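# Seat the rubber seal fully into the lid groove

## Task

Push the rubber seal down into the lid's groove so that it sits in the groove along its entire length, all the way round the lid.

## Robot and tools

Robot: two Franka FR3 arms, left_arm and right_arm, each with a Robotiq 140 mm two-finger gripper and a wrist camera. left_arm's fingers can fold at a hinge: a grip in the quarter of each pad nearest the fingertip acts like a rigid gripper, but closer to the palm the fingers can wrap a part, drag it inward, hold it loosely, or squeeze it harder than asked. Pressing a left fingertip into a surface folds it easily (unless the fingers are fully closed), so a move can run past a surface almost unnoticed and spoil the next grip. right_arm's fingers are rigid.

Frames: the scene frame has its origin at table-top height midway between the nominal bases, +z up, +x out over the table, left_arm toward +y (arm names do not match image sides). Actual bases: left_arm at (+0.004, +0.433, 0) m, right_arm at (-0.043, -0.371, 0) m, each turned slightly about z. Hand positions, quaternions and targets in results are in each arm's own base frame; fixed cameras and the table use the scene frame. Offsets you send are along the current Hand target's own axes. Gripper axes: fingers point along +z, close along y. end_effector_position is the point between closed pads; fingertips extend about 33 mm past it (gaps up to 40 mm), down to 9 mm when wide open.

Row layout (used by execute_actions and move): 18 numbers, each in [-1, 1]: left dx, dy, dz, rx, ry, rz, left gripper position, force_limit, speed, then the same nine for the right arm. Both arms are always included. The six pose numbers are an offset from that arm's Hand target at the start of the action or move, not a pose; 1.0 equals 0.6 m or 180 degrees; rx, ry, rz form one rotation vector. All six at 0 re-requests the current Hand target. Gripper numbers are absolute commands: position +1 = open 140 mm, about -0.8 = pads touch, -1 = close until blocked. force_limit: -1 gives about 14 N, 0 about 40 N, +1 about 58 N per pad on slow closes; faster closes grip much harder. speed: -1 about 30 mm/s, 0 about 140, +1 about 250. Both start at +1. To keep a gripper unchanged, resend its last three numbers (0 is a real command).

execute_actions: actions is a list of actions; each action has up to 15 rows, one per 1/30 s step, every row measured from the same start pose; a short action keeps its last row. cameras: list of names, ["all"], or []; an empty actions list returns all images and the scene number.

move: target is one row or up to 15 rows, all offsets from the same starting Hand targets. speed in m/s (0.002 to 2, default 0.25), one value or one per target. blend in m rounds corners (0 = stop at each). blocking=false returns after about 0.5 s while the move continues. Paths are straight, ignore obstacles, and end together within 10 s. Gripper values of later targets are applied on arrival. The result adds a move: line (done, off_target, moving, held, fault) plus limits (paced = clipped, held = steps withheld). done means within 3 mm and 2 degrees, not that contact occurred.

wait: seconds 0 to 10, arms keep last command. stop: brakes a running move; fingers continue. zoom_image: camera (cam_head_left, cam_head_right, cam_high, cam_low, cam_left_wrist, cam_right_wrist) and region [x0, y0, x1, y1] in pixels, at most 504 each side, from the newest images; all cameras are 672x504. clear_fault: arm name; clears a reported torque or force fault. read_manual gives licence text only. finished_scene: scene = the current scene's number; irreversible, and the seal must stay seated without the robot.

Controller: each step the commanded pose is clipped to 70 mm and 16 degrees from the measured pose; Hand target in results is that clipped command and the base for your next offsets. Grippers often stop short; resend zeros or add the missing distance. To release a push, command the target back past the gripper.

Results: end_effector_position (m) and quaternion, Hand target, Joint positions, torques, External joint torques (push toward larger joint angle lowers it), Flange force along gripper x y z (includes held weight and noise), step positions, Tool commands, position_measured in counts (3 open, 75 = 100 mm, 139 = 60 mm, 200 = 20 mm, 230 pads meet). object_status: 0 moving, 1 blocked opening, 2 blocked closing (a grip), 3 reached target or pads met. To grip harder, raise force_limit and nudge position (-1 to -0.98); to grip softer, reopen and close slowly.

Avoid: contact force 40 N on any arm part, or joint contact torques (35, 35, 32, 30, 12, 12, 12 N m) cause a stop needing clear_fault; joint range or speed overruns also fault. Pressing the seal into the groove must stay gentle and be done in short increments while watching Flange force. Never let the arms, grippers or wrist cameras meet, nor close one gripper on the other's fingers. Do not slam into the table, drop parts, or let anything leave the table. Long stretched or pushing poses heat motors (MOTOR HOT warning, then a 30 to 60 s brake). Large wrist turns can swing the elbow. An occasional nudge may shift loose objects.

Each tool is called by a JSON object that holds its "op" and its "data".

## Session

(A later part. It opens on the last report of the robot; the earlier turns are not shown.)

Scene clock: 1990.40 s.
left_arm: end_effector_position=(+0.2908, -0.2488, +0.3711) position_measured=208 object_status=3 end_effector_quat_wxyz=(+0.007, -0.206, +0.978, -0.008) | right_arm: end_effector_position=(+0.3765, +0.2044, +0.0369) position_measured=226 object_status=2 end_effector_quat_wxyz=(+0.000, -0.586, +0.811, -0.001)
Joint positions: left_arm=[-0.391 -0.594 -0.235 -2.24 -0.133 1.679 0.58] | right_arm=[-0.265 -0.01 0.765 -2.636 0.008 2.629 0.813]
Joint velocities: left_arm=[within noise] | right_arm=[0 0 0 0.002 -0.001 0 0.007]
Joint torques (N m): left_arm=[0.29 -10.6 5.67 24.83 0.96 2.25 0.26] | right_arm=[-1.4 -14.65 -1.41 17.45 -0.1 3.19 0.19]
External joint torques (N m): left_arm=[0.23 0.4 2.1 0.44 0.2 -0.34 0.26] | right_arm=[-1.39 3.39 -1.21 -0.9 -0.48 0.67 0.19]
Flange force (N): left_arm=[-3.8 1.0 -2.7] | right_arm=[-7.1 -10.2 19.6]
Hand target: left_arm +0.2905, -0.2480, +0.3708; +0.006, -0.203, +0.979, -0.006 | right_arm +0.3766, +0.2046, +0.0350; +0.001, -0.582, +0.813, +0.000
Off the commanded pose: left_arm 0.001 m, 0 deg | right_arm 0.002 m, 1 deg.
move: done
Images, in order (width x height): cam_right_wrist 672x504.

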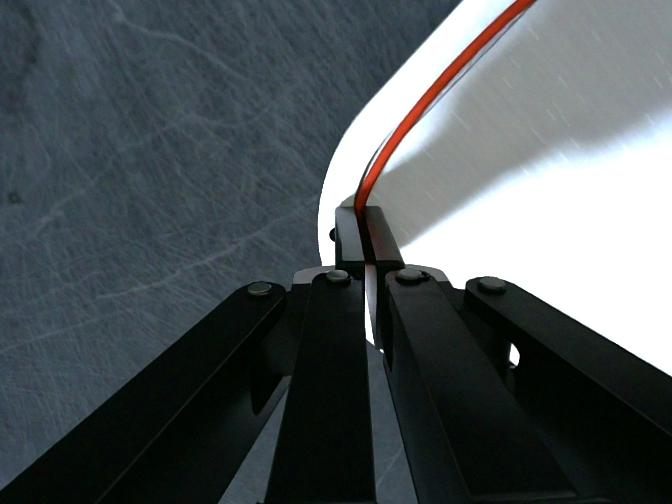

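{"op": "execute_actions", "data": {"actions": [[[0,0,0,0,0,0,-0.62,-0.5,-1,0,0,0,0,0,0,-0.66,-0.5,-1]],[[0,0,0,0,0,0,-0.62,-0.5,-1,0,0,0,0,0,0,-0.66,-0.5,-1]]], "cameras": ["cam_right_wrist"]}}

{"op": "zoom_image", "data": {"camera": "cam_right_wrist", "region": [310, 100, 450, 290]}}

Scene clock: 1997.37 s.
left_arm: end_effector_position=(+0.2908, -0.2488, +0.3711) position_measured=208 object_status=3 end_effector_quat_wxyz=(+0.007, -0.206, +0.978, -0.008) | right_arm: end_effector_position=(+0.3783, +0.2043, +0.0371) position_measured=213 object_status=3 end_effector_quat_wxyz=(+0.002, -0.584, +0.811, -0.002)
Joint positions: left_arm=[-0.391 -0.594 -0.235 -2.24 -0.133 1.679 0.58] | right_arm=[-0.266 -0.009 0.764 -2.636 0.006 2.634 0.815]
Joint torques (N m): left_arm=[0.26 -10.62 5.61 24.84 0.96 2.25 0.26] | right_arm=[-0.22 -15.44 0 17.3 0.29 2.42 0.22]
External joint torques (N m): left_arm=[0.26 0.43 2.11 0.4 0.22 -0.34 0.26] | right_arm=[-0.19 2.59 0.19 -0.95 -0.09 -0.09 0.23]
External joint torques at the end of the 1st action: left_arm=[0.22 0.28 2.11 0.5 0.21 -0.33 0.25] | right_arm=[-0.24 2.62 0.13 -0.96 -0.13 -0.11 0.24]
Flange force (N): left_arm=[-3.9 1.1 -2.6] | right_arm=[-5.5 -4.4 11.3]
Flange force at the end of the 1st action (N): left_arm=[-3.7 1.2 -2.8] | right_arm=[-5.7 -4.7 11.7]
Hand target: left_arm +0.2905, -0.2480, +0.3708; +0.006, -0.203, +0.979, -0.006 | right_arm +0.3766, +0.2046, +0.0350; +0.001, -0.582, +0.813, +0.000
Off the commanded pose: left_arm 0.001 m, 0 deg | right_arm 0.003 m, 0 deg.
Step readings (end_effector_position of left_arm | right_arm; steps 1 to 15: 1st action; 16 to 30: 2nd action):
0: (+0.2908, -0.2488, +0.3711) | (+0.3765, +0.2044, +0.0369)
1: (+0.2908, -0.2488, +0.3711) | (+0.3765, +0.2044, +0.0369)
2: (+0.2908, -0.2488, +0.3711) | (+0.3766, +0.2044, +0.0369)
4: (+0.2908, -0.2488, +0.3711) | (+0.3769, +0.2043, +0.0369)
8: (+0.2908, -0.2488, +0.3711) | (+0.3780, +0.2042, +0.0370)
15: (+0.2908, -0.2488, +0.3711) | (+0.3783, +0.2043, +0.0371)
16: (+0.2908, -0.2488, +0.3711) | (+0.3783, +0.2043, +0.0371)
17: (+0.2908, -0.2488, +0.3711) | (+0.3783, +0.2043, +0.0371)
19: (+0.2908, -0.2488, +0.3711) | (+0.3783, +0.2043, +0.0371)
23: (+0.2908, -0.2488, +0.3711) | (+0.3783, +0.2043, +0.0371)
30: (+0.2908, -0.2488, +0.3711) | (+0.3783, +0.2043, +0.0371)
Images, in order (width x height): cam_right_wrist 672x504.

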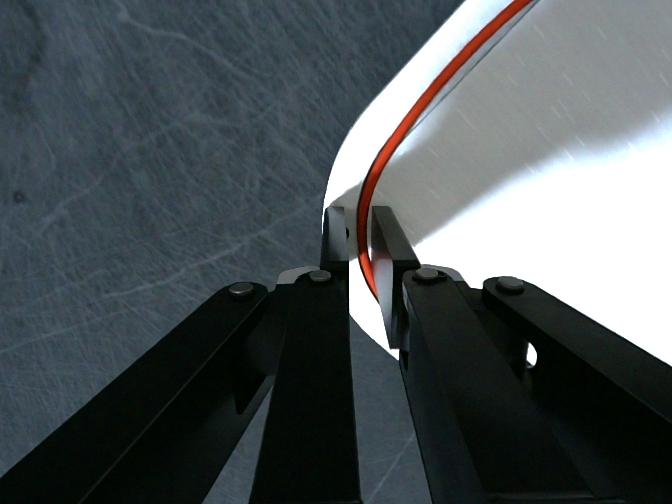

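Scaled by 2.653 from the camera's 672x504 image, which has a finer 960x720 frame.

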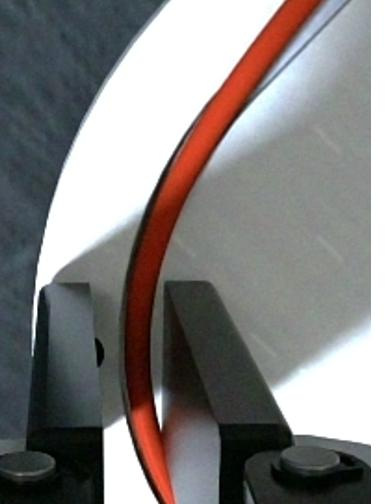

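{"op": "move", "data": {"target": [[0, 0, 0, 0, 0, 0, -0.62, -0.5, -1, 0, 0, -0.0167, 0, 0, 0, -0.66, -0.5, -1],[0, 0, 0, 0, 0, 0, -0.62, -0.5, -1, 0, -0.0028, -0.0167, 0, 0, 0, -0.82, -1, -1],[0, 0, 0, 0, 0, 0, -0.62, -0.5, -1, 0, -0.0028, -0.005, 0, 0, 0, -0.82, -1, -1]], "speed": 0.04, "cameras": ["cam_right_wrist"]}}

{"op": "zoom_image", "data": {"camera": "cam_right_wrist", "region": [310, 60, 490, 290]}}

Scene clock: 2008.30 s.
left_arm: end_effector_position=(+0.2908, -0.2488, +0.3711) position_measured=208 object_status=3 end_effector_quat_wxyz=(+0.007, -0.206, +0.978, -0.008) | right_arm: end_effector_position=(+0.3774, +0.2042, +0.0386) position_measured=230 object_status=3 end_effector_quat_wxyz=(-0.001, -0.585, +0.811, +0.000)
Joint positions: left_arm=[-0.391 -0.594 -0.235 -2.24 -0.133 1.679 0.58] | right_arm=[-0.265 -0.014 0.764 -2.633 0.018 2.622 0.803]
Joint velocities: left_arm=[within noise] | right_arm=[0.001 0 -0.001 -0.003 -0.002 0.003 0.005]
Joint torques (N m): left_arm=[0.25 -10.61 5.67 24.83 0.96 2.25 0.25] | right_arm=[-0.97 -17.02 -0.79 18.84 0.14 2.66 0.24]
External joint torques (N m): left_arm=[0.25 0.5 2.15 0.35 0.22 -0.35 0.25] | right_arm=[-0.96 0.97 -0.52 0.56 -0.24 0.18 0.24]
Flange force (N): left_arm=[-3.9 1.0 -2.5] | right_arm=[-4.7 -6.0 6.9]
Hand target: left_arm +0.2905, -0.2480, +0.3708; +0.006, -0.203, +0.979, -0.006 | right_arm +0.3782, +0.2041, +0.0380; +0.001, -0.582, +0.813, +0.000
Off the commanded pose: left_arm 0.001 m, 0 deg | right_arm 0.001 m, 1 deg.
move: done
Images, in order (width x height): cam_right_wrist 672x504.

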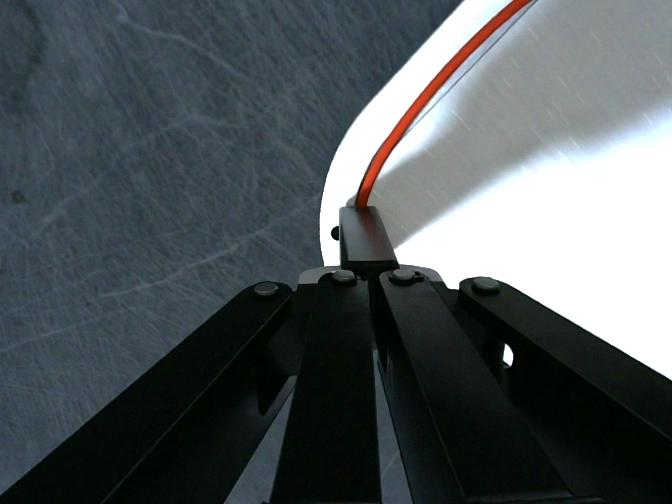

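Scaled by 2.191 from the camera's 672x504 image, which has a finer 960x720 frame.

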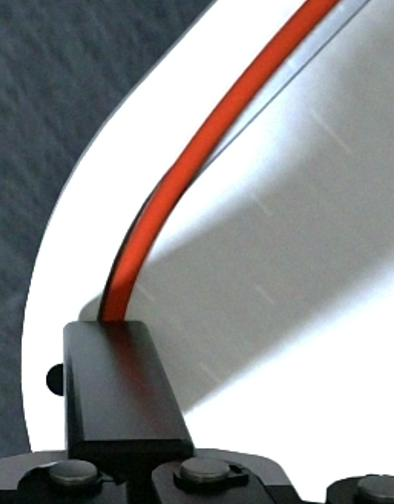

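{"op": "move", "data": {"target": [0, 0, 0, 0, 0, 0, -0.62, -0.5, -1, 0, 0, 0.0045, 0, 0, 0, -0.82, -1, -1], "speed": 0.02, "cameras": ["cam_right_wrist"]}}

{"op": "zoom_image", "data": {"camera": "cam_right_wrist", "region": [310, 60, 490, 290]}}

Scene clock: 2017.27 s.
left_arm: end_effector_position=(+0.2908, -0.2488, +0.3711) position_measured=208 object_status=3 end_effector_quat_wxyz=(+0.007, -0.206, +0.978, -0.008) | right_arm: end_effector_position=(+0.3789, +0.2040, +0.0374) position_measured=230 object_status=3 end_effector_quat_wxyz=(+0.001, -0.585, +0.811, -0.002)
Joint positions: left_arm=[-0.391 -0.594 -0.235 -2.24 -0.133 1.679 0.58] | right_arm=[-0.267 -0.007 0.763 -2.632 0.004 2.629 0.813]
Joint velocities: left_arm=[within noise] | right_arm=[-0.001 0.001 0 -0.001 -0.003 0 0.007]
Joint torques (N m): left_arm=[0.27 -10.6 5.66 24.86 0.96 2.25 0.27] | right_arm=[-0.8 -14.95 -0.67 17.38 0.14 2.88 0.14]
External joint torques (N m): left_arm=[0.29 0.49 2.17 0.42 0.22 -0.34 0.27] | right_arm=[-0.72 3.24 -0.46 -0.98 -0.25 0.37 0.14]
Flange force (N): left_arm=[-4.1 0.9 -2.7] | right_arm=[-6.3 -7.4 16.1]
Hand target: left_arm +0.2905, -0.2480, +0.3708; +0.006, -0.203, +0.979, -0.006 | right_arm +0.3782, +0.2041, +0.0353; +0.001, -0.582, +0.813, +0.000
Off the commanded pose: left_arm 0.001 m, 0 deg | right_arm 0.002 m, 1 deg.
move: done
Images, in order (width x height): cam_right_wrist 672x504.

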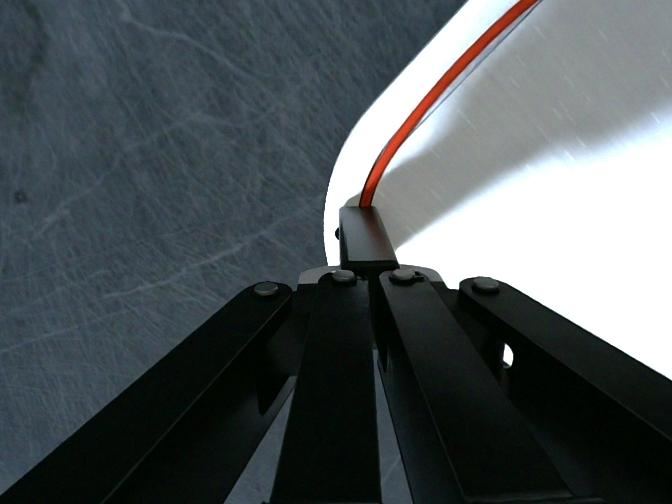

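Scaled by 2.191 from the camera's 672x504 image, which has a finer 960x720 frame.

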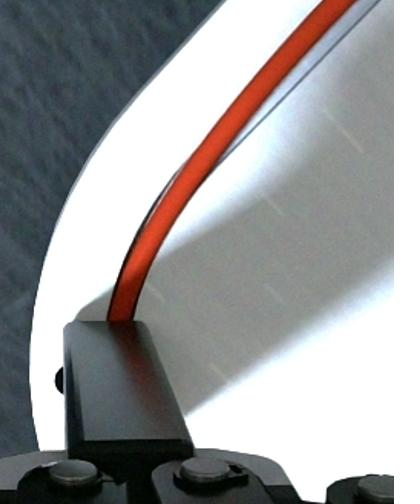

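{"op": "move", "data": {"target": [0, 0, 0, 0, 0, 0, -0.62, -0.5, -1, 0, 0, 0.0013, 0, 0, 0, -0.82, -1, -1], "speed": 0.02, "cameras": []}}

Scene clock: 2023.40 s.
left_arm: end_effector_position=(+0.2908, -0.2488, +0.3711) position_measured=208 object_status=3 end_effector_quat_wxyz=(+0.007, -0.206, +0.978, -0.008) | right_arm: end_effector_position=(+0.3791, +0.2040, +0.0372) position_measured=230 object_status=3 end_effector_quat_wxyz=(+0.001, -0.585, +0.811, -0.002)
Joint positions: left_arm=[-0.391 -0.594 -0.235 -2.24 -0.133 1.679 0.58] | right_arm=[-0.267 -0.006 0.763 -2.632 0 2.63 0.817]
Joint velocities: left_arm=[within noise] | right_arm=[0 0.001 0.001 0 -0.002 0 0.004]
Joint torques (N m): left_arm=[0.26 -10.64 5.65 24.85 0.97 2.25 0.26] | right_arm=[-1.13 -13.8 -1.19 17.08 -0.03 3.2 0.26]
External joint torques (N m): left_arm=[0.27 0.39 2.19 0.47 0.22 -0.33 0.27] | right_arm=[-1.11 4.45 -1.06 -1.33 -0.41 0.67 0.26]
Flange force (N): left_arm=[-4.0 1.1 -2.8] | right_arm=[-8.9 -10.9 23.4]
Hand target: left_arm +0.2905, -0.2480, +0.3708; +0.006, -0.203, +0.979, -0.006 | right_arm +0.3782, +0.2041, +0.0345; +0.001, -0.582, +0.813, +0.000
Off the commanded pose: left_arm 0.001 m, 0 deg | right_arm 0.003 m, 1 deg.
move: done
No camera images: "cameras" was empty.

{"op": "move", "data": {"target": [[0, 0, 0, 0, 0, 0, -0.62, -0.5, -1, 0, 0, -0.0125, 0, 0, 0, -0.82, -1, -1],[0, 0, 0, 0, 0, 0, -0.62, -0.5, -1, 0.0313, 0.0055, -0.0125, 0, 0, 0.1111, -0.82, -1, -1],[0, 0, 0, 0, 0, 0, -0.62, -0.5, -1, 0.0313, 0.0055, -0.0022, 0, 0, 0.1111, -0.82, -1, -1]], "speed": [0.05, 0.06, 0.02], "cameras": ["cam_right_wrist"]}}

{"op": "zoom_image", "data": {"camera": "cam_right_wrist", "region": [310, 30, 490, 260]}}

Scene clock: 2049.07 s.
left_arm: end_effector_position=(+0.2908, -0.2488, +0.3711) position_measured=208 object_status=3 end_effector_quat_wxyz=(+0.007, -0.206, +0.978, -0.008) | right_arm: end_effector_position=(+0.3693, +0.1864, +0.0374) position_measured=230 object_status=3 end_effector_quat_wxyz=(+0.000, -0.435, +0.900, -0.001)
Joint positions: left_arm=[-0.391 -0.594 -0.235 -2.24 -0.133 1.679 0.58] | right_arm=[-0.288 -0.062 0.772 -2.682 0.086 2.635 1.078]
Joint torques (N m): left_arm=[0.23 -10.59 5.67 24.86 0.97 2.25 0.26] | right_arm=[-0.76 -14.14 -0.68 18.24 0.2 3.25 0.29]
External joint torques (N m): left_arm=[0.23 0.54 2.16 0.37 0.22 -0.35 0.26] | right_arm=[-0.8 2.48 0.41 0.03 -0.18 0.75 0.29]
Flange force (N): left_arm=[-4.0 0.9 -2.6] | right_arm=[-10.2 -4.6 15.3]
Hand target: left_arm +0.2905, -0.2480, +0.3708; +0.006, -0.203, +0.979, -0.006 | right_arm +0.3690, +0.1874, +0.0358; +0.001, -0.432, +0.902, +0.000
Off the commanded pose: left_arm 0.001 m, 0 deg | right_arm 0.002 m, 0 deg.
move: done
Images, in order (width x height): cam_right_wrist 672x504.

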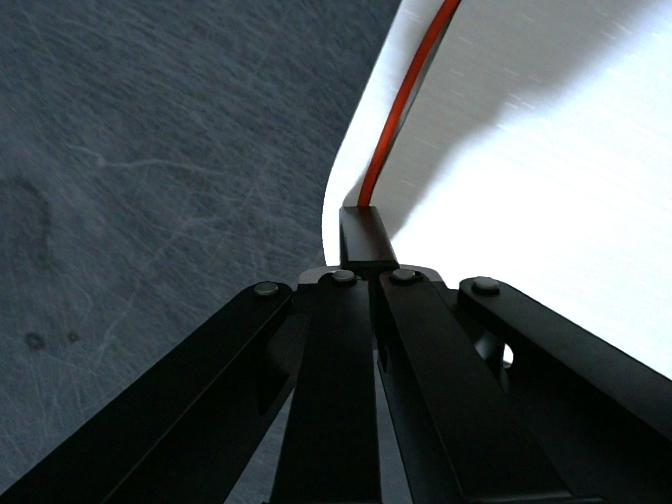

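Scaled by 2.191 from the camera's 672x504 image, which has a finer 960x720 frame.

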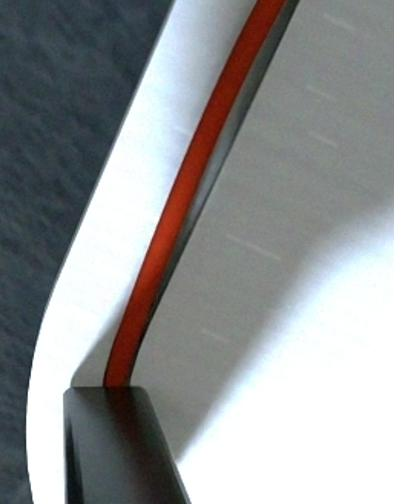

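{"op": "move", "data": {"target": [[0, 0, 0, 0, 0, 0, -0.62, -0.5, -1, 0, 0, -0.0125, 0, 0, 0, -0.82, -1, -1],[0, 0, 0, 0, 0, 0, -0.62, -0.5, -1, 0.0313, 0.003, -0.0125, 0, 0, 0.1111, -0.82, -1, -1],[0, 0, 0, 0, 0, 0, -0.62, -0.5, -1, 0.0313, 0.003, -0.004, 0, 0, 0.1111, -0.82, -1, -1],[0, 0, 0, 0, 0, 0, -0.62, -0.5, -1, 0.0313, 0.0072, -0.004, 0, 0, 0.1111, -0.82, -1, -1],[0, 0, 0, 0, 0, 0, -0.62, -0.5, -1, 0.0313, 0.0072, 0, 0, 0, 0.1111, -0.82, -1, -1]], "speed": [0.05, 0.06, 0.02, 0.02, 0.02], "cameras": ["cam_right_wrist"]}}

{"op": "zoom_image", "data": {"camera": "cam_right_wrist", "region": [310, 30, 490, 260]}}

Scene clock: 2075.53 s.
left_arm: end_effector_position=(+0.2908, -0.2488, +0.3711) position_measured=208 object_status=3 end_effector_quat_wxyz=(+0.007, -0.206, +0.978, -0.008) | right_arm: end_effector_position=(+0.3546, +0.1753, +0.0376) position_measured=230 object_status=3 end_effector_quat_wxyz=(+0.001, -0.272, +0.962, +0.000)
Joint positions: left_arm=[-0.391 -0.594 -0.235 -2.24 -0.133 1.679 0.58] | right_arm=[-0.329 -0.133 0.827 -2.738 0.202 2.64 1.336]
Joint velocities: left_arm=[within noise] | right_arm=[-0.001 0 0 -0.001 -0.001 0 0.006]
Joint torques (N m): left_arm=[0.25 -10.62 5.64 24.85 0.96 2.24 0.23] | right_arm=[-1.47 -11.61 -1.98 17.69 0.13 3.09 0.25]
External joint torques (N m): left_arm=[0.16 0.41 2.02 0.47 0.2 -0.34 0.24] | right_arm=[-1.5 2.24 0.39 -0.33 -0.25 0.61 0.25]
Flange force (N): left_arm=[-3.7 0.8 -2.8] | right_arm=[-12.6 -2.4 17.3]
Hand target: left_arm +0.2905, -0.2480, +0.3708; +0.006, -0.203, +0.979, -0.006 | right_arm +0.3538, +0.1754, +0.0358; +0.001, -0.268, +0.963, +0.000
Off the commanded pose: left_arm 0.001 m, 0 deg | right_arm 0.002 m, 0 deg.
move: done
Images, in order (width x height): cam_right_wrist 672x504.

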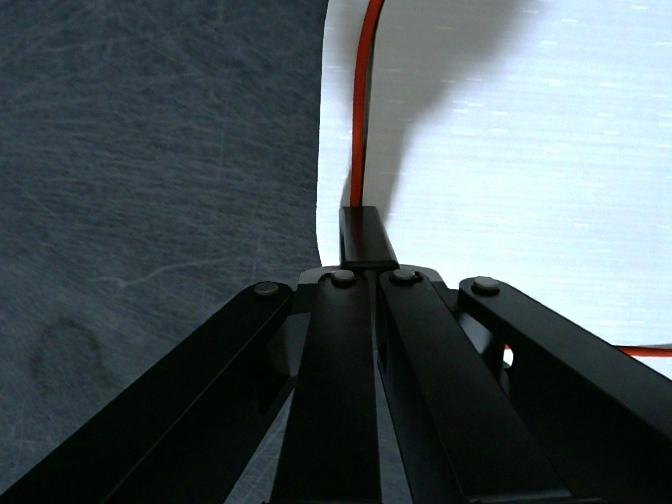

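Scaled by 2.191 from the camera's 672x504 image, which has a finer 960x720 frame.

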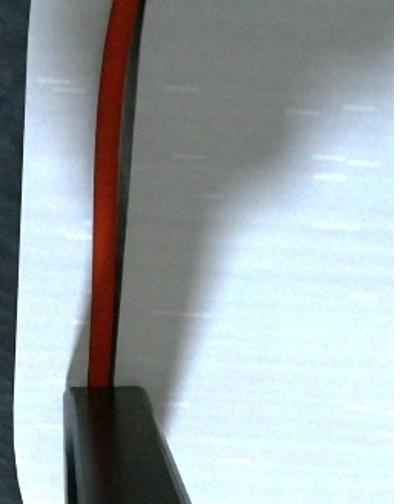

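{"op": "move", "data": {"target": [[0, 0, 0, 0, 0, 0, -0.62, -0.5, -1, 0, 0, -0.0125, 0, 0, 0, -0.82, -1, -1],[0, 0, 0, 0, 0, 0, -0.62, -0.5, -1, 0.0283, -0.001, -0.0125, 0, 0, 0.0244, -0.82, -1, -1],[0, 0, 0, 0, 0, 0, -0.62, -0.5, -1, 0.0283, -0.001, -0.004, 0, 0, 0.0244, -0.82, -1, -1],[0, 0, 0, 0, 0, 0, -0.62, -0.5, -1, 0.0283, 0.0045, -0.004, 0, 0, 0.0244, -0.82, -1, -1],[0, 0, 0, 0, 0, 0, -0.62, -0.5, -1, 0.0283, 0.0045, 0, 0, 0, 0.0244, -0.82, -1, -1]], "speed": [0.05, 0.06, 0.02, 0.02, 0.02], "cameras": ["cam_right_wrist"]}}

{"op": "zoom_image", "data": {"camera": "cam_right_wrist", "region": [310, 30, 490, 260]}}

Scene clock: 2101.77 s.
left_arm: end_effector_position=(+0.2908, -0.2488, +0.3711) position_measured=208 object_status=3 end_effector_quat_wxyz=(+0.007, -0.206, +0.978, -0.008) | right_arm: end_effector_position=(+0.3382, +0.1689, +0.0374) position_measured=230 object_status=3 end_effector_quat_wxyz=(+0.000, -0.235, +0.972, +0.000)
Joint positions: left_arm=[-0.391 -0.594 -0.235 -2.24 -0.133 1.679 0.58] | right_arm=[-0.304 -0.194 0.829 -2.788 0.297 2.637 1.35]
Joint velocities: left_arm=[within noise] | right_arm=[-0.002 0.001 0.003 0.001 -0.001 0.001 0.007]
Joint torques (N m): left_arm=[0.25 -10.59 5.66 24.87 0.97 2.25 0.26] | right_arm=[-1.33 -9.73 -3.38 16.87 0.19 3.21 0.14]
External joint torques (N m): left_arm=[0.24 0.39 2.16 0.48 0.22 -0.33 0.26] | right_arm=[-1.36 2.6 -0.04 -0.89 -0.19 0.74 0.14]
Flange force (N): left_arm=[-3.9 1.0 -2.8] | right_arm=[-11.2 -2.6 18.3]
Hand target: left_arm +0.2905, -0.2480, +0.3708; +0.006, -0.203, +0.979, -0.006 | right_arm +0.3379, +0.1690, +0.0358; +0.001, -0.231, +0.973, +0.000
Off the commanded pose: left_arm 0.001 m, 0 deg | right_arm 0.002 m, 0 deg.
move: done
Images, in order (width x height): cam_right_wrist 672x504.

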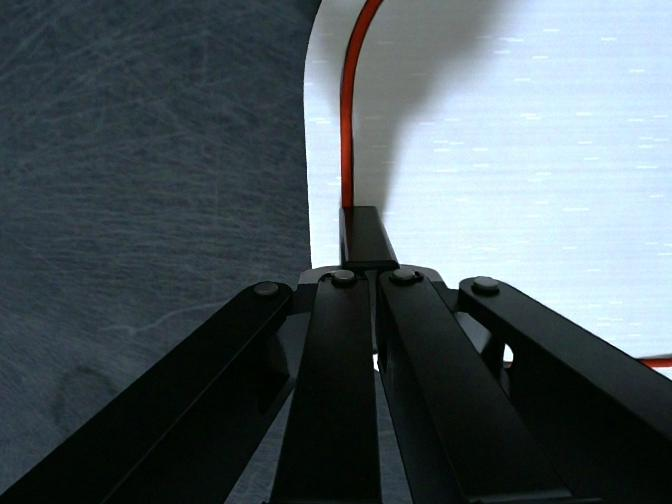

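Scaled by 2.191 from the camera's 672x504 image, which has a finer 960x720 frame.

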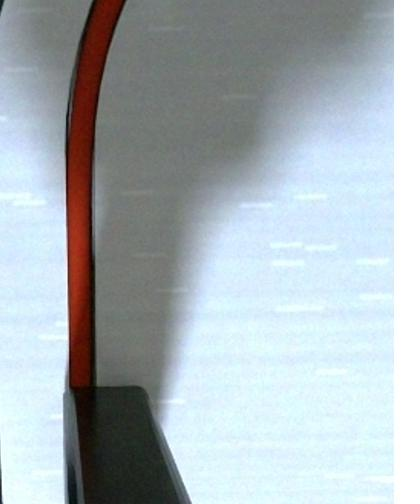

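{"op": "move", "data": {"target": [[0, 0, 0, 0, 0, 0, -0.62, -0.5, -1, 0, 0, -0.0083, 0, 0, 0, -0.82, -1, -1],[0, 0, 0, 0, 0, 0, -0.62, -0.5, -1, 0, -0.0075, -0.0083, 0, 0, 0, -0.82, -1, -1],[0, 0, 0, 0, 0, 0, -0.62, -0.5, -1, 0, -0.0075, 0, 0, 0, 0, -0.82, -1, -1],[0, 0, 0, 0, 0, 0, -0.62, -0.5, -1, 0, -0.0075, -0.0083, 0, 0, 0, -0.82, -1, -1],[0, 0, 0, 0, 0, 0, -0.62, -0.5, -1, 0.0267, -0.0083, -0.0083, 0, 0, 0, -0.82, -1, -1],[0, 0, 0, 0, 0, 0, -0.62, -0.5, -1, 0.0267, -0.0083, 0, 0, 0, 0, -0.82, -1, -1],[0, 0, 0, 0, 0, 0, -0.62, -0.5, -1, 0.0267, -0.0083, -0.0083, 0, 0, 0, -0.82, -1, -1],[0, 0, 0, 0, 0, 0, -0.62, -0.5, -1, 0.0533, -0.009, -0.0083, 0, 0, 0, -0.82, -1, -1],[0, 0, 0, 0, 0, 0, -0.62, -0.5, -1, 0.0533, -0.009, 0, 0, 0, 0, -0.82, -1, -1]], "speed": [0.04, 0.04, 0.03, 0.04, 0.05, 0.03, 0.04, 0.05, 0.03], "cameras": ["cam_right_wrist"]}}

{"op": "zoom_image", "data": {"camera": "cam_right_wrist", "region": [310, 30, 490, 260]}}

Scene clock: 2126.30 s.
left_arm: end_effector_position=(+0.2908, -0.2488, +0.3711) position_measured=208 object_status=3 end_effector_quat_wxyz=(+0.007, -0.206, +0.978, -0.008) | right_arm: end_effector_position=(+0.3121, +0.1503, +0.0374) position_measured=230 object_status=3 end_effector_quat_wxyz=(+0.000, -0.228, +0.974, +0.000)
Joint positions: left_arm=[-0.391 -0.594 -0.235 -2.24 -0.133 1.679 0.58] | right_arm=[-0.179 -0.286 0.722 -2.881 0.393 2.632 1.286]
Joint velocities: left_arm=[within noise] | right_arm=[0 0 0 0.001 -0.002 0.004 0.001]
Joint torques (N m): left_arm=[0.29 -10.58 5.66 24.84 0.97 2.25 0.27] | right_arm=[-1.14 -8.84 -3.97 16.74 -0.03 3.13 -0.04]
External joint torques (N m): left_arm=[0.34 0.44 2.24 0.45 0.23 -0.33 0.27] | right_arm=[-1.11 2.58 0.09 -0.72 -0.42 0.66 -0.04]
Flange force (N): left_arm=[-4.2 1.1 -2.8] | right_arm=[-10.9 -3.2 16.7]
Hand target: left_arm +0.2905, -0.2480, +0.3708; +0.006, -0.203, +0.979, -0.006 | right_arm +0.3118, +0.1498, +0.0358; +0.001, -0.231, +0.973, +0.000
Off the commanded pose: left_arm 0.001 m, 0 deg | right_arm 0.002 m, 0 deg.
move: done
Images, in order (width x height): cam_right_wrist 672x504.

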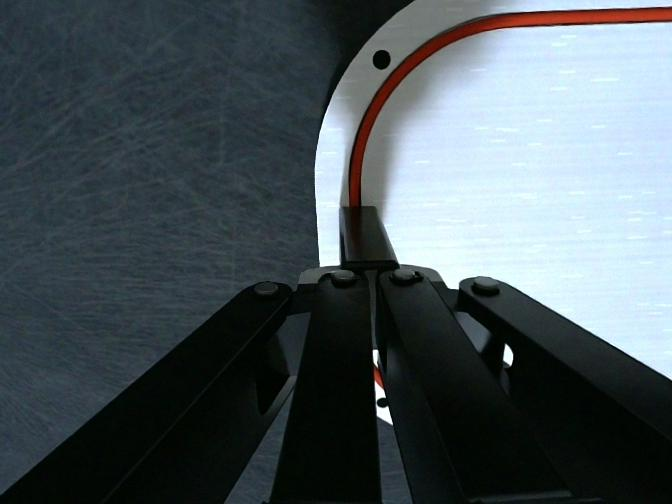

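Scaled by 2.191 from the camera's 672x504 image, which has a finer 960x720 frame.

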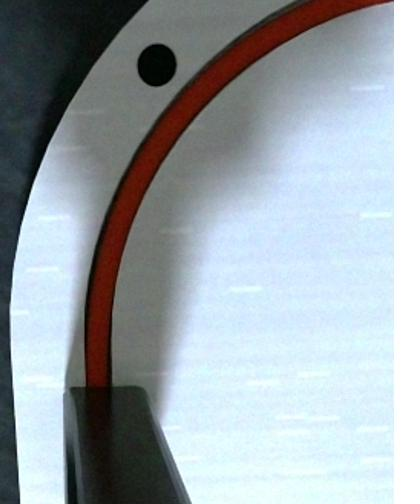

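{"op": "move", "data": {"target": [[0, 0, 0, 0, 0, 0, -0.62, -0.5, -1, 0, 0, -0.0333, 0, 0, 0, -0.82, -1, -1],[0, 0, 0, 0, 0, 0, -0.62, -0.5, -1, -0.1577, 0.0573, -0.0333, 0, 0, -0.363, -0.82, -1, -1]], "speed": [0.06, 0.1], "cameras": ["cam_right_wrist"]}}

{"op": "zoom_image", "data": {"camera": "cam_right_wrist", "region": [310, 0, 590, 280]}}

Scene clock: 2166.50 s.
left_arm: end_effector_position=(+0.2908, -0.2488, +0.3711) position_measured=208 object_status=3 end_effector_quat_wxyz=(+0.007, -0.206, +0.978, -0.008) | right_arm: end_effector_position=(+0.3817, +0.2234, +0.0566) position_measured=230 object_status=3 end_effector_quat_wxyz=(-0.003, +0.717, -0.698, +0.002)
Joint positions: left_arm=[-0.391 -0.594 -0.235 -2.24 -0.133 1.679 0.58] | right_arm=[-0.023 -0.033 0.557 -2.592 0.03 2.569 0.482]
Joint velocities: left_arm=[within noise] | right_arm=[0.001 0 0 0 0 0 -0.007]
Joint torques (N m): left_arm=[0.27 -10.6 5.65 24.82 0.97 2.25 0.23] | right_arm=[-0.44 -20.64 -0.98 20.07 0.48 2.44 -0.07]
External joint torques (N m): left_arm=[0.28 0.42 2.15 0.43 0.22 -0.33 0.23] | right_arm=[-0.51 1.03 -0.55 0.74 0.08 -0.11 -0.07]
Flange force (N): left_arm=[-3.9 1.0 -2.7] | right_arm=[-1.4 -5.4 2.3]
Hand target: left_arm +0.2905, -0.2480, +0.3708; +0.006, -0.203, +0.979, -0.006 | right_arm +0.3808, +0.2230, +0.0558; +0.000, +0.720, -0.694, +0.000
Off the commanded pose: left_arm 0.001 m, 0 deg | right_arm 0.001 m, 1 deg.
move: done
Images, in order (width x height): cam_right_wrist 672x504.

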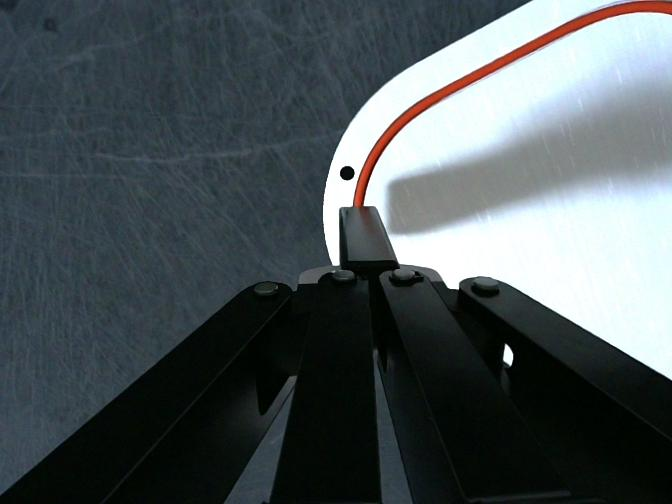

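Scaled by 1.800 from the camera's 672x504 image, which has a finer 960x720 frame.

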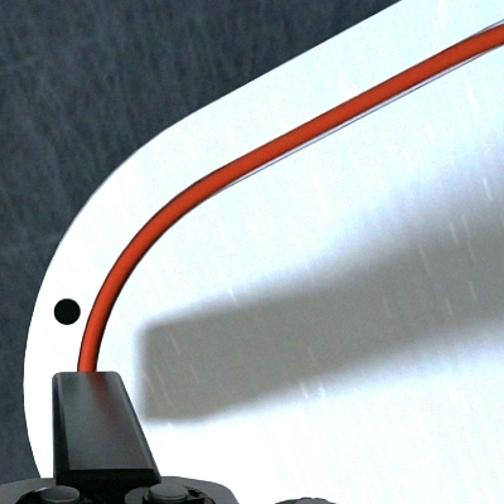

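{"op": "move", "data": {"target": [[0, 0, 0, 0, 0, 0, -0.62, -0.5, -1, 0, 0, 0.0263, 0, 0, 0, -0.82, -1, -1],[0, 0, 0, 0, 0, 0, -0.62, -0.5, -1, 0, 0, 0.0328, 0, 0, 0, -0.82, -1, -1]], "speed": [0.06, 0.02], "cameras": []}}

Scene clock: 2184.50 s.
left_arm: end_effector_position=(+0.2908, -0.2488, +0.3711) position_measured=208 object_status=3 end_effector_quat_wxyz=(+0.007, -0.206, +0.978, -0.008) | right_arm: end_effector_position=(+0.3807, +0.2235, +0.0374) position_measured=230 object_status=3 end_effector_quat_wxyz=(+0.000, +0.723, -0.691, +0.000)
Joint positions: left_arm=[-0.391 -0.594 -0.235 -2.24 -0.133 1.679 0.58] | right_arm=[-0.026 0.027 0.552 -2.594 -0.029 2.618 0.506]
Joint velocities: left_arm=[within noise] | right_arm=[0.001 0.001 -0.001 0.001 -0.001 0.002 0.007]
Joint torques (N m): left_arm=[0.26 -10.62 5.64 24.88 0.97 2.27 0.26] | right_arm=[-0.52 -21.71 -0.32 18.79 0.14 2.8 0.16]
External joint torques (N m): left_arm=[0.21 0.43 2.08 0.45 0.22 -0.32 0.26] | right_arm=[-0.45 1.18 -0.65 0.27 -0.24 0.26 0.16]
Flange force (N): left_arm=[-3.9 0.9 -2.7] | right_arm=[-1.7 -5.1 5.9]
Hand target: left_arm +0.2905, -0.2480, +0.3708; +0.006, -0.203, +0.979, -0.006 | right_arm +0.3808, +0.2231, +0.0362; +0.000, +0.720, -0.694, +0.000
Off the commanded pose: left_arm 0.001 m, 0 deg | right_arm 0.001 m, 1 deg.
move: done
No camera images: "cameras" was empty.

{"op": "move", "data": {"target": [0, 0, 0, 0, 0, 0, -0.62, -0.5, -1, 0, 0, 0.0017, 0, 0, 0, -0.82, -1, -1], "speed": 0.02, "cameras": []}}

{"op": "move", "data": {"target": [0, 0, 0, 0, 0, 0, -0.62, -0.5, -1, 0, 0, 0.0013, 0, 0, 0, -0.82, -1, -1], "speed": 0.02, "cameras": []}}

Scene clock: 2192.33 s.
left_arm: end_effector_position=(+0.2908, -0.2488, +0.3711) position_measured=208 object_status=3 end_effector_quat_wxyz=(+0.007, -0.206, +0.978, -0.008) | right_arm: end_effector_position=(+0.3810, +0.2236, +0.0366) position_measured=230 object_status=3 end_effector_quat_wxyz=(+0.000, +0.723, -0.691, +0.000)
Joint positions: left_arm=[-0.391 -0.594 -0.235 -2.24 -0.133 1.679 0.58] | right_arm=[-0.026 0.03 0.552 -2.594 -0.033 2.621 0.51]
Joint torques (N m): left_arm=[0.26 -10.62 5.67 24.86 0.96 2.25 0.23] | right_arm=[-0.54 -21.46 -0.31 18.63 0.05 2.88 0.17]
External joint torques (N m): left_arm=[0.25 0.3 2.19 0.52 0.22 -0.33 0.23] | right_arm=[-0.58 1.37 -0.79 0.18 -0.32 0.33 0.17]
Flange force (N): left_arm=[-3.8 1.2 -2.9] | right_arm=[-1.7 -5.6 7.2]
Hand target: left_arm +0.2905, -0.2480, +0.3708; +0.006, -0.203, +0.979, -0.006 | right_arm +0.3808, +0.2231, +0.0351; +0.000, +0.720, -0.694, +0.000
Off the commanded pose: left_arm 0.001 m, 0 deg | right_arm 0.002 m, 0 deg.
move: done
No camera images: "cameras" was empty.

Scene clock: 2193.03 s.
left_arm: end_effector_position=(+0.2908, -0.2488, +0.3711) position_measured=208 object_status=3 end_effector_quat_wxyz=(+0.007, -0.206, +0.978, -0.008) | right_arm: end_effector_position=(+0.3813, +0.2236, +0.0365) position_measured=230 object_status=3 end_effector_quat_wxyz=(-0.001, +0.723, -0.691, +0.001)
Joint positions: left_arm=[-0.391 -0.594 -0.235 -2.24 -0.133 1.679 0.58] | right_arm=[-0.026 0.03 0.552 -2.594 -0.035 2.622 0.512]
Joint torques (N m): left_arm=[0.26 -10.58 5.62 24.82 0.97 2.25 0.26] | right_arm=[-0.87 -20.34 -0.44 18.16 -0.02 2.98 0.28]
External joint torques (N m): left_arm=[0.3 0.52 2.17 0.37 0.22 -0.34 0.27] | right_arm=[-0.73 2.43 -0.75 -0.26 -0.41 0.45 0.28]
Flange force (N): left_arm=[-4.1 1.0 -2.6] | right_arm=[-2.8 -7.2 11.5]
Hand target: left_arm +0.2905, -0.2480, +0.3708; +0.006, -0.203, +0.979, -0.006 | right_arm +0.3808, +0.2231, +0.0344; +0.000, +0.720, -0.694, +0.000
Off the commanded pose: left_arm 0.001 m, 0 deg | right_arm 0.002 m, 0 deg.
move: done
No camera images: "cameras" was empty.

{"op": "move", "data": {"target": [0, 0, 0, 0, 0, 0, -0.62, -0.5, -1, 0, 0, 0.0013, 0, 0, 0, -0.82, -1, -1], "speed": 0.02, "cameras": ["cam_right_wrist"]}}

Scene clock: 2199.63 s.
left_arm: end_effector_position=(+0.2908, -0.2488, +0.3711) position_measured=208 object_status=3 end_effector_quat_wxyz=(+0.007, -0.206, +0.978, -0.008) | right_arm: end_effector_position=(+0.3815, +0.2236, +0.0364) position_measured=230 object_status=3 end_effector_quat_wxyz=(-0.001, +0.722, -0.691, +0.001)
Joint positions: left_arm=[-0.391 -0.594 -0.235 -2.24 -0.133 1.679 0.58] | right_arm=[-0.026 0.031 0.552 -2.594 -0.037 2.623 0.515]
Joint torques (N m): left_arm=[0.25 -10.57 5.65 24.85 0.97 2.25 0.24] | right_arm=[-1.15 -19.21 -0.88 17.53 -0.15 3.18 0.15]
External joint torques (N m): left_arm=[0.23 0.33 2.15 0.54 0.22 -0.33 0.24] | right_arm=[-1.13 3.63 -1.32 -0.86 -0.52 0.65 0.15]
Flange force (N): left_arm=[-3.8 1.0 -2.9] | right_arm=[-2.3 -9.2 16.3]
Hand target: left_arm +0.2905, -0.2480, +0.3708; +0.006, -0.203, +0.979, -0.006 | right_arm +0.3808, +0.2231, +0.0336; +0.000, +0.720, -0.694, +0.000
Off the commanded pose: left_arm 0.001 m, 0 deg | right_arm 0.003 m, 0 deg.
move: done
Images, in order (width x height): cam_right_wrist 672x504.

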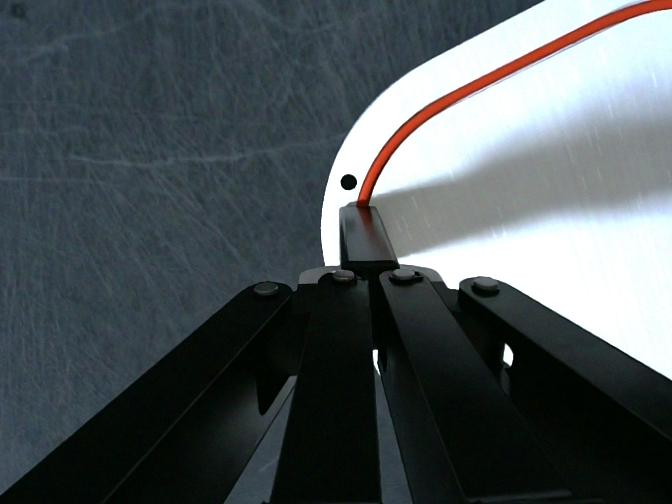

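{"op": "move", "data": {"target": [[0, 0, 0, 0, 0, 0, -0.62, -0.5, -1, 0, 0, -0.06, 0, 0, 0, -0.82, -1, -1],[0, 0, 0, 0, 0, 0, -0.62, -0.5, -1, -0.2508, 0.1365, -0.1607, 0, 0, -0.139, -0.82, -1, -1]], "speed": [0.06, 0.12], "cameras": ["cam_right_wrist"]}}

{"op": "zoom_image", "data": {"camera": "cam_right_wrist", "region": [310, 0, 590, 280]}}

Scene clock: 2223.80 s.
left_arm: end_effector_position=(+0.2908, -0.2488, +0.3711) position_measured=208 object_status=3 end_effector_quat_wxyz=(+0.007, -0.206, +0.978, -0.008) | right_arm: end_effector_position=(+0.2946, +0.3708, +0.1307) position_measured=230 object_status=3 end_effector_quat_wxyz=(-0.003, +0.850, -0.527, +0.001)
Joint positions: left_arm=[-0.391 -0.594 -0.235 -2.24 -0.133 1.679 0.58] | right_arm=[0.209 -0.132 0.69 -2.439 0.115 2.34 0.353]
Joint velocities: left_arm=[within noise] | right_arm=[0 -0.001 0.001 0 0 -0.003 -0.005]
Joint torques (N m): left_arm=[0.26 -10.64 5.72 24.84 0.96 2.25 0.27] | right_arm=[0.12 -17.79 -2.86 22.82 0.28 2.36 -0.18]
External joint torques (N m): left_arm=[0.24 0.4 2.19 0.4 0.21 -0.34 0.28] | right_arm=[0.07 1.16 -0.43 0.57 -0.26 -0.22 -0.18]
Flange force (N): left_arm=[-3.9 1.2 -2.6] | right_arm=[-1.7 -5.8 1.3]
Hand target: left_arm +0.2905, -0.2480, +0.3708; +0.006, -0.203, +0.979, -0.006 | right_arm +0.2934, +0.3704, +0.1300; +0.000, +0.853, -0.522, +0.000
Off the commanded pose: left_arm 0.001 m, 0 deg | right_arm 0.001 m, 1 deg.
move: done
Images, in order (width x height): cam_right_wrist 672x504.

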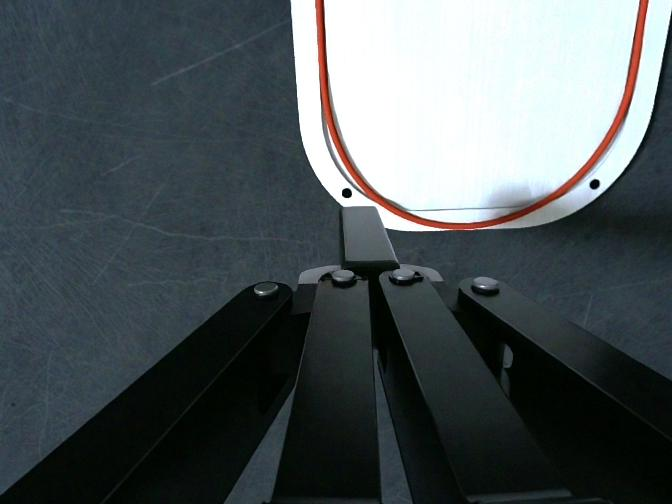

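Scaled by 1.800 from the camera's 672x504 image, which has a finer 960x720 frame.

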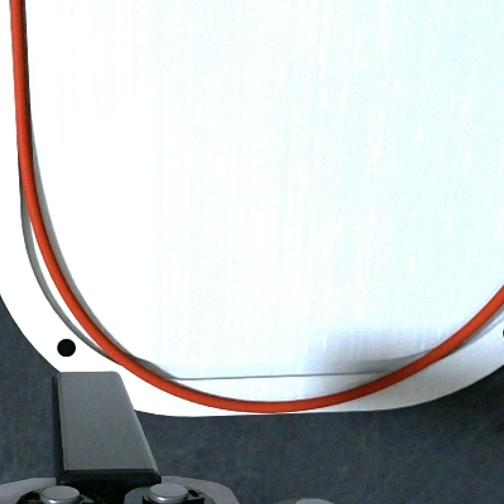

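{"op": "move", "data": {"target": [[0, 0, 0, 0, 0, 0, -0.62, -0.5, -1, 0.2525, -0.0287, 0.0667, 0, 0, 0.0, -0.82, -1, -1],[0, 0, 0, 0, 0, 0, -0.62, -0.5, -1, 0.2525, -0.0287, 0.145, 0, 0, 0.0, -0.82, -1, -1],[0, 0, 0, 0, 0, 0, -0.62, -0.5, -1, 0.2525, -0.0287, 0.158, 0, 0, 0.0, -0.82, -1, -1]], "speed": [0.12, 0.08, 0.02], "cameras": ["cam_right_wrist"]}}

{"op": "zoom_image", "data": {"camera": "cam_right_wrist", "region": [310, 30, 490, 260]}}

Scene clock: 2253.43 s.
left_arm: end_effector_position=(+0.2908, -0.2488, +0.3711) position_measured=208 object_status=3 end_effector_quat_wxyz=(+0.007, -0.206, +0.978, -0.008) | right_arm: end_effector_position=(+0.3779, +0.2436, +0.0365) position_measured=230 object_status=3 end_effector_quat_wxyz=(+0.000, +0.855, -0.518, +0.000)
Joint positions: left_arm=[-0.391 -0.594 -0.235 -2.24 -0.133 1.679 0.58] | right_arm=[0.092 0.051 0.475 -2.568 -0.046 2.613 0.124]
Joint velocities: left_arm=[within noise] | right_arm=[0.001 0.001 -0.001 0 -0.001 0.002 0.007]
Joint torques (N m): left_arm=[0.26 -10.61 5.67 24.85 0.96 2.26 0.25] | right_arm=[-0.37 -23.51 -0.02 18.94 0.1 2.83 0.22]
External joint torques (N m): left_arm=[0.33 0.42 2.25 0.44 0.23 -0.32 0.25] | right_arm=[-0.38 1.23 -0.7 0.32 -0.28 0.24 0.22]
Flange force (N): left_arm=[-4.1 1.2 -2.7] | right_arm=[0.1 -5.4 5.8]
Hand target: left_arm +0.2905, -0.2480, +0.3708; +0.006, -0.203, +0.979, -0.006 | right_arm +0.3778, +0.2434, +0.0352; +0.000, +0.853, -0.522, +0.000
Off the commanded pose: left_arm 0.001 m, 0 deg | right_arm 0.001 m, 0 deg.
move: done
Images, in order (width x height): cam_right_wrist 672x504.

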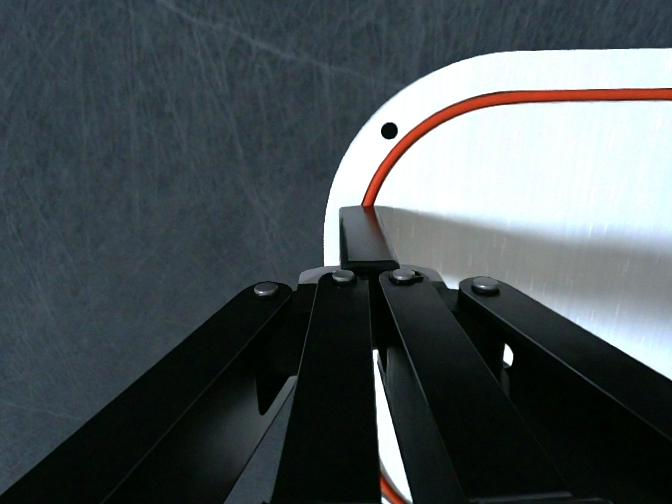

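Scaled by 2.191 from the camera's 672x504 image, which has a finer 960x720 frame.

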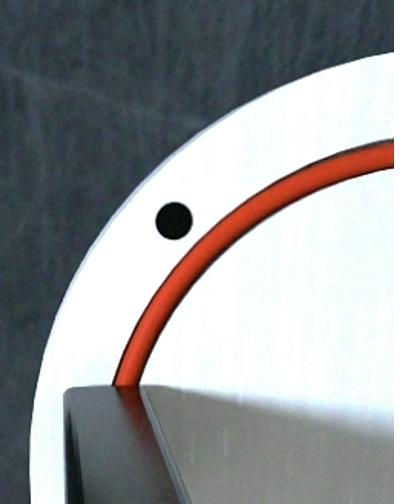

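{"op": "move", "data": {"target": [[0, 0, 0, 0, 0, 0, -0.62, -0.5, -1, 0, 0.004, 0, 0, 0, 0.0, -0.82, -1, -1],[0, 0, 0, 0, 0, 0, -0.62, -0.5, -1, 0, 0.004, 0.003, 0, 0, 0.0, -0.82, -1, -1]], "speed": [0.03, 0.02], "cameras": []}}

Scene clock: 2261.43 s.
left_arm: end_effector_position=(+0.2908, -0.2488, +0.3711) position_measured=208 object_status=3 end_effector_quat_wxyz=(+0.007, -0.206, +0.978, -0.008) | right_arm: end_effector_position=(+0.3777, +0.2435, +0.0362) position_measured=230 object_status=3 end_effector_quat_wxyz=(-0.002, +0.855, -0.519, +0.002)
Joint positions: left_arm=[-0.391 -0.594 -0.235 -2.24 -0.133 1.679 0.58] | right_arm=[0.092 0.048 0.475 -2.574 -0.046 2.621 0.127]
Joint velocities: left_arm=[within noise] | right_arm=[0 0 0 0 -0.001 0.004 0]
Joint torques (N m): left_arm=[0.26 -10.56 5.65 24.86 0.96 2.25 0.27] | right_arm=[-0.39 -22.45 0.17 17.8 0.08 2.68 0.29]
External joint torques (N m): left_arm=[0.28 0.54 2.16 0.44 0.21 -0.33 0.27] | right_arm=[-0.43 2.06 -0.5 -0.67 -0.29 0.1 0.29]
Flange force (N): left_arm=[-4.1 0.7 -2.7] | right_arm=[-0.2 -4.6 8.2]
Hand target: left_arm +0.2905, -0.2480, +0.3708; +0.006, -0.203, +0.979, -0.006 | right_arm +0.3757, +0.2423, +0.0334; +0.000, +0.853, -0.522, +0.000
Off the commanded pose: left_arm 0.001 m, 0 deg | right_arm 0.004 m, 0 deg.
move: off_target (right_arm)
No camera images: "cameras" was empty.

{"op": "move", "data": {"target": [[0, 0, 0, 0, 0, 0, -0.62, -0.5, -1, 0, 0, 0.0015, 0, 0, 0.0, -0.82, -1, -1]], "speed": [0.02], "cameras": ["cam_right_wrist"]}}

{"op": "zoom_image", "data": {"camera": "cam_right_wrist", "region": [310, 30, 490, 260]}}

Scene clock: 2269.50 s.
left_arm: end_effector_position=(+0.2908, -0.2488, +0.3711) position_measured=208 object_status=3 end_effector_quat_wxyz=(+0.007, -0.206, +0.978, -0.008) | right_arm: end_effector_position=(+0.3781, +0.2436, +0.0361) position_measured=230 object_status=3 end_effector_quat_wxyz=(-0.003, +0.855, -0.519, +0.002)
Joint positions: left_arm=[-0.391 -0.594 -0.235 -2.24 -0.133 1.679 0.58] | right_arm=[0.092 0.049 0.475 -2.574 -0.048 2.623 0.128]
Joint velocities: left_arm=[within noise] | right_arm=[0.001 0 -0.001 0.001 -0.001 0.001 0.004]
Joint torques (N m): left_arm=[0.29 -10.59 5.65 24.87 0.95 2.26 0.24] | right_arm=[-0.63 -21.19 -0.1 17.59 0.02 2.85 0.17]
External joint torques (N m): left_arm=[0.33 0.59 2.17 0.36 0.21 -0.34 0.24] | right_arm=[-0.53 3.29 -0.63 -0.85 -0.36 0.27 0.17]
Flange force (N): left_arm=[-4.1 0.8 -2.5] | right_arm=[0.1 -7.1 12.4]
Hand target: left_arm +0.2905, -0.2480, +0.3708; +0.006, -0.203, +0.979, -0.006 | right_arm +0.3757, +0.2423, +0.0325; +0.000, +0.853, -0.522, +0.000
Off the commanded pose: left_arm 0.001 m, 0 deg | right_arm 0.004 m, 1 deg.
move: off_target (right_arm)
Images, in order (width x height): cam_right_wrist 672x504.

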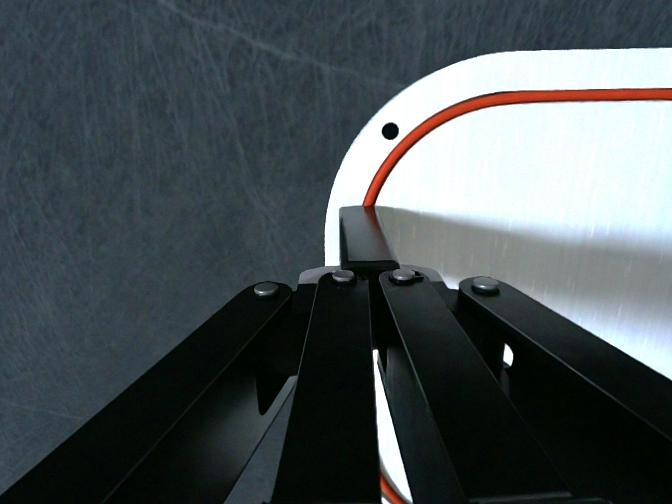

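Scaled by 2.191 from the camera's 672x504 image, which has a finer 960x720 frame.

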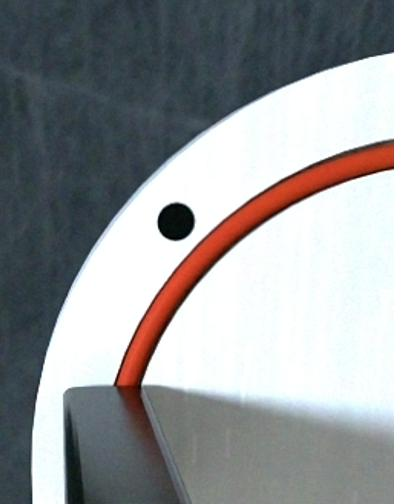

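{"op": "move", "data": {"target": [[0, 0, 0, 0, 0, 0, -0.62, -0.5, -1, 0, 0, -0.0133, 0, 0, 0.0, -0.82, -1, -1],[0, 0, 0, 0, 0, 0, -0.62, -0.5, -1, -0.03, 0.001, -0.0133, 0, 0, 0.0, -0.82, -1, -1],[0, 0, 0, 0, 0, 0, -0.62, -0.5, -1, -0.03, 0.001, -0.001, 0, 0, 0.0, -0.82, -1, -1],[0, 0, 0, 0, 0, 0, -0.62, -0.5, -1, -0.03, 0.001, -0.0133, 0, 0, 0.0, -0.82, -1, -1],[0, 0, 0, 0, 0, 0, -0.62, -0.5, -1, -0.06, 0.002, -0.0133, 0, 0, 0.0, -0.82, -1, -1],[0, 0, 0, 0, 0, 0, -0.62, -0.5, -1, -0.06, 0.002, -0.001, 0, 0, 0.0, -0.82, -1, -1]], "speed": [0.05, 0.06, 0.025, 0.05, 0.06, 0.025], "cameras": ["cam_right_wrist"]}}

{"op": "zoom_image", "data": {"camera": "cam_right_wrist", "region": [310, 30, 490, 260]}}

Scene clock: 2291.53 s.
left_arm: end_effector_position=(+0.2908, -0.2488, +0.3711) position_measured=208 object_status=3 end_effector_quat_wxyz=(+0.007, -0.206, +0.978, -0.008) | right_arm: end_effector_position=(+0.3587, +0.2739, +0.0360) position_measured=230 object_status=3 end_effector_quat_wxyz=(+0.000, +0.855, -0.518, +0.002)
Joint positions: left_arm=[-0.391 -0.594 -0.235 -2.24 -0.133 1.679 0.58] | right_arm=[0.137 0.057 0.509 -2.564 -0.06 2.615 0.215]
Joint velocities: left_arm=[within noise] | right_arm=[0 0.001 0 -0.001 0 0 0.004]
Joint torques (N m): left_arm=[0.25 -10.62 5.68 24.84 0.97 2.25 0.26] | right_arm=[-0.43 -20.13 -0.38 17.91 -0.02 3.25 0.27]
External joint torques (N m): left_arm=[0.27 0.4 2.21 0.41 0.23 -0.34 0.26] | right_arm=[-0.47 4.19 -1.21 -0.61 -0.4 0.68 0.27]
Flange force (N): left_arm=[-4.0 1.2 -2.6] | right_arm=[-0.9 -10.7 17.0]
Hand target: left_arm +0.2905, -0.2480, +0.3708; +0.006, -0.203, +0.979, -0.006 | right_arm +0.3582, +0.2738, +0.0331; +0.000, +0.853, -0.522, +0.000
Off the commanded pose: left_arm 0.001 m, 0 deg | right_arm 0.003 m, 1 deg.
move: done
Images, in order (width x height): cam_right_wrist 672x504.

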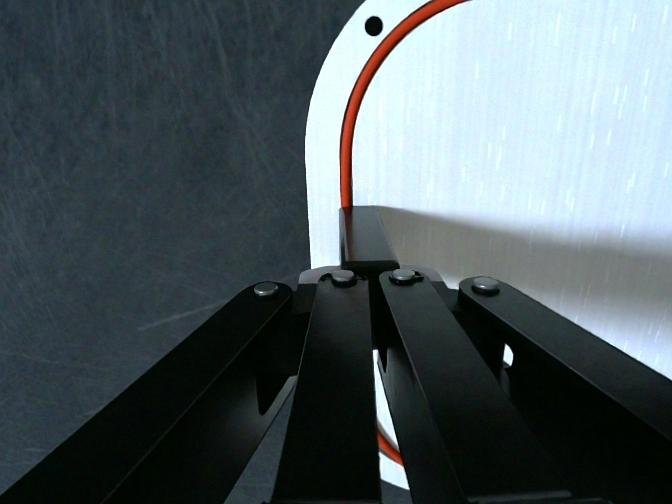

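Scaled by 2.191 from the camera's 672x504 image, which has a finer 960x720 frame.

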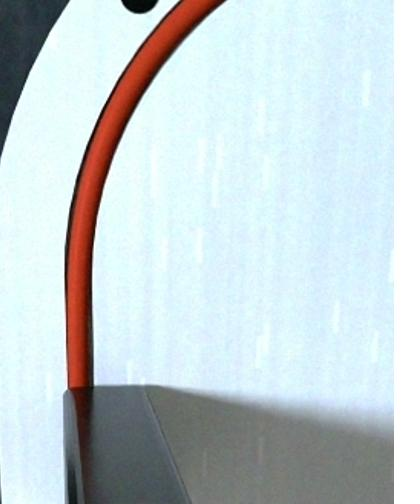

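{"op": "move", "data": {"target": [[0, 0, 0, 0, 0, 0, -0.62, -0.5, -1, 0, 0, -0.0133, 0, 0, 0.0, -0.82, -1, -1],[0, 0, 0, 0, 0, 0, -0.62, -0.5, -1, 0.015, -0.0075, -0.0133, 0, 0, 0.0, -0.82, -1, -1],[0, 0, 0, 0, 0, 0, -0.62, -0.5, -1, 0.015, -0.0075, -0.0005, 0, 0, 0.0, -0.82, -1, -1],[0, 0, 0, 0, 0, 0, -0.62, -0.5, -1, 0.015, -0.0075, -0.0133, 0, 0, 0.0, -0.82, -1, -1],[0, 0, 0, 0, 0, 0, -0.62, -0.5, -1, -0.015, -0.0075, -0.0133, 0, 0, 0.0, -0.82, -1, -1],[0, 0, 0, 0, 0, 0, -0.62, -0.5, -1, -0.015, -0.0075, -0.0005, 0, 0, 0.0, -0.82, -1, -1]], "speed": [0.05, 0.06, 0.025, 0.05, 0.06, 0.025], "cameras": ["cam_right_wrist"]}}

{"op": "zoom_image", "data": {"camera": "cam_right_wrist", "region": [310, 30, 490, 260]}}

Scene clock: 2311.83 s.
left_arm: end_effector_position=(+0.2908, -0.2488, +0.3711) position_measured=208 object_status=3 end_effector_quat_wxyz=(+0.007, -0.206, +0.978, -0.008) | right_arm: end_effector_position=(+0.3578, +0.2834, +0.0360) position_measured=230 object_status=3 end_effector_quat_wxyz=(+0.001, +0.855, -0.518, +0.001)
Joint positions: left_arm=[-0.391 -0.594 -0.235 -2.24 -0.133 1.679 0.58] | right_arm=[0.151 0.073 0.512 -2.544 -0.075 2.606 0.243]
Joint velocities: left_arm=[within noise] | right_arm=[0.002 -0.001 0 -0.002 -0.001 0 0.007]
Joint torques (N m): left_arm=[0.29 -10.56 5.68 24.86 0.97 2.25 0.26] | right_arm=[-0.48 -20.58 -0.31 18.19 -0.02 3.55 0.23]
External joint torques (N m): left_arm=[0.22 0.41 2.1 0.46 0.21 -0.33 0.26] | right_arm=[-0.52 4.33 -1.39 -0.4 -0.4 0.99 0.23]
Flange force (N): left_arm=[-3.8 1.0 -2.7] | right_arm=[-1.0 -11.4 18.0]
Hand target: left_arm +0.2905, -0.2480, +0.3708; +0.006, -0.203, +0.979, -0.006 | right_arm +0.3581, +0.2839, +0.0334; +0.000, +0.853, -0.522, +0.000
Off the commanded pose: left_arm 0.001 m, 0 deg | right_arm 0.003 m, 1 deg.
move: done
Images, in order (width x height): cam_right_wrist 672x504.

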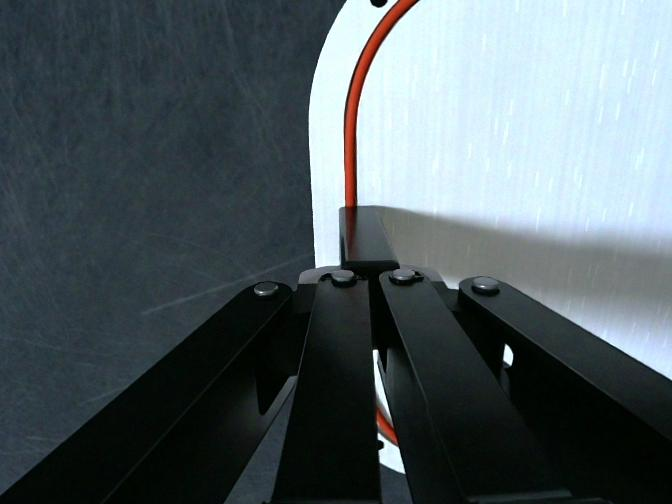

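Scaled by 2.191 from the camera's 672x504 image, which has a finer 960x720 frame.

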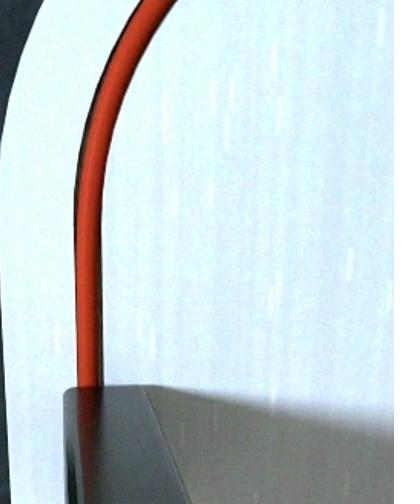

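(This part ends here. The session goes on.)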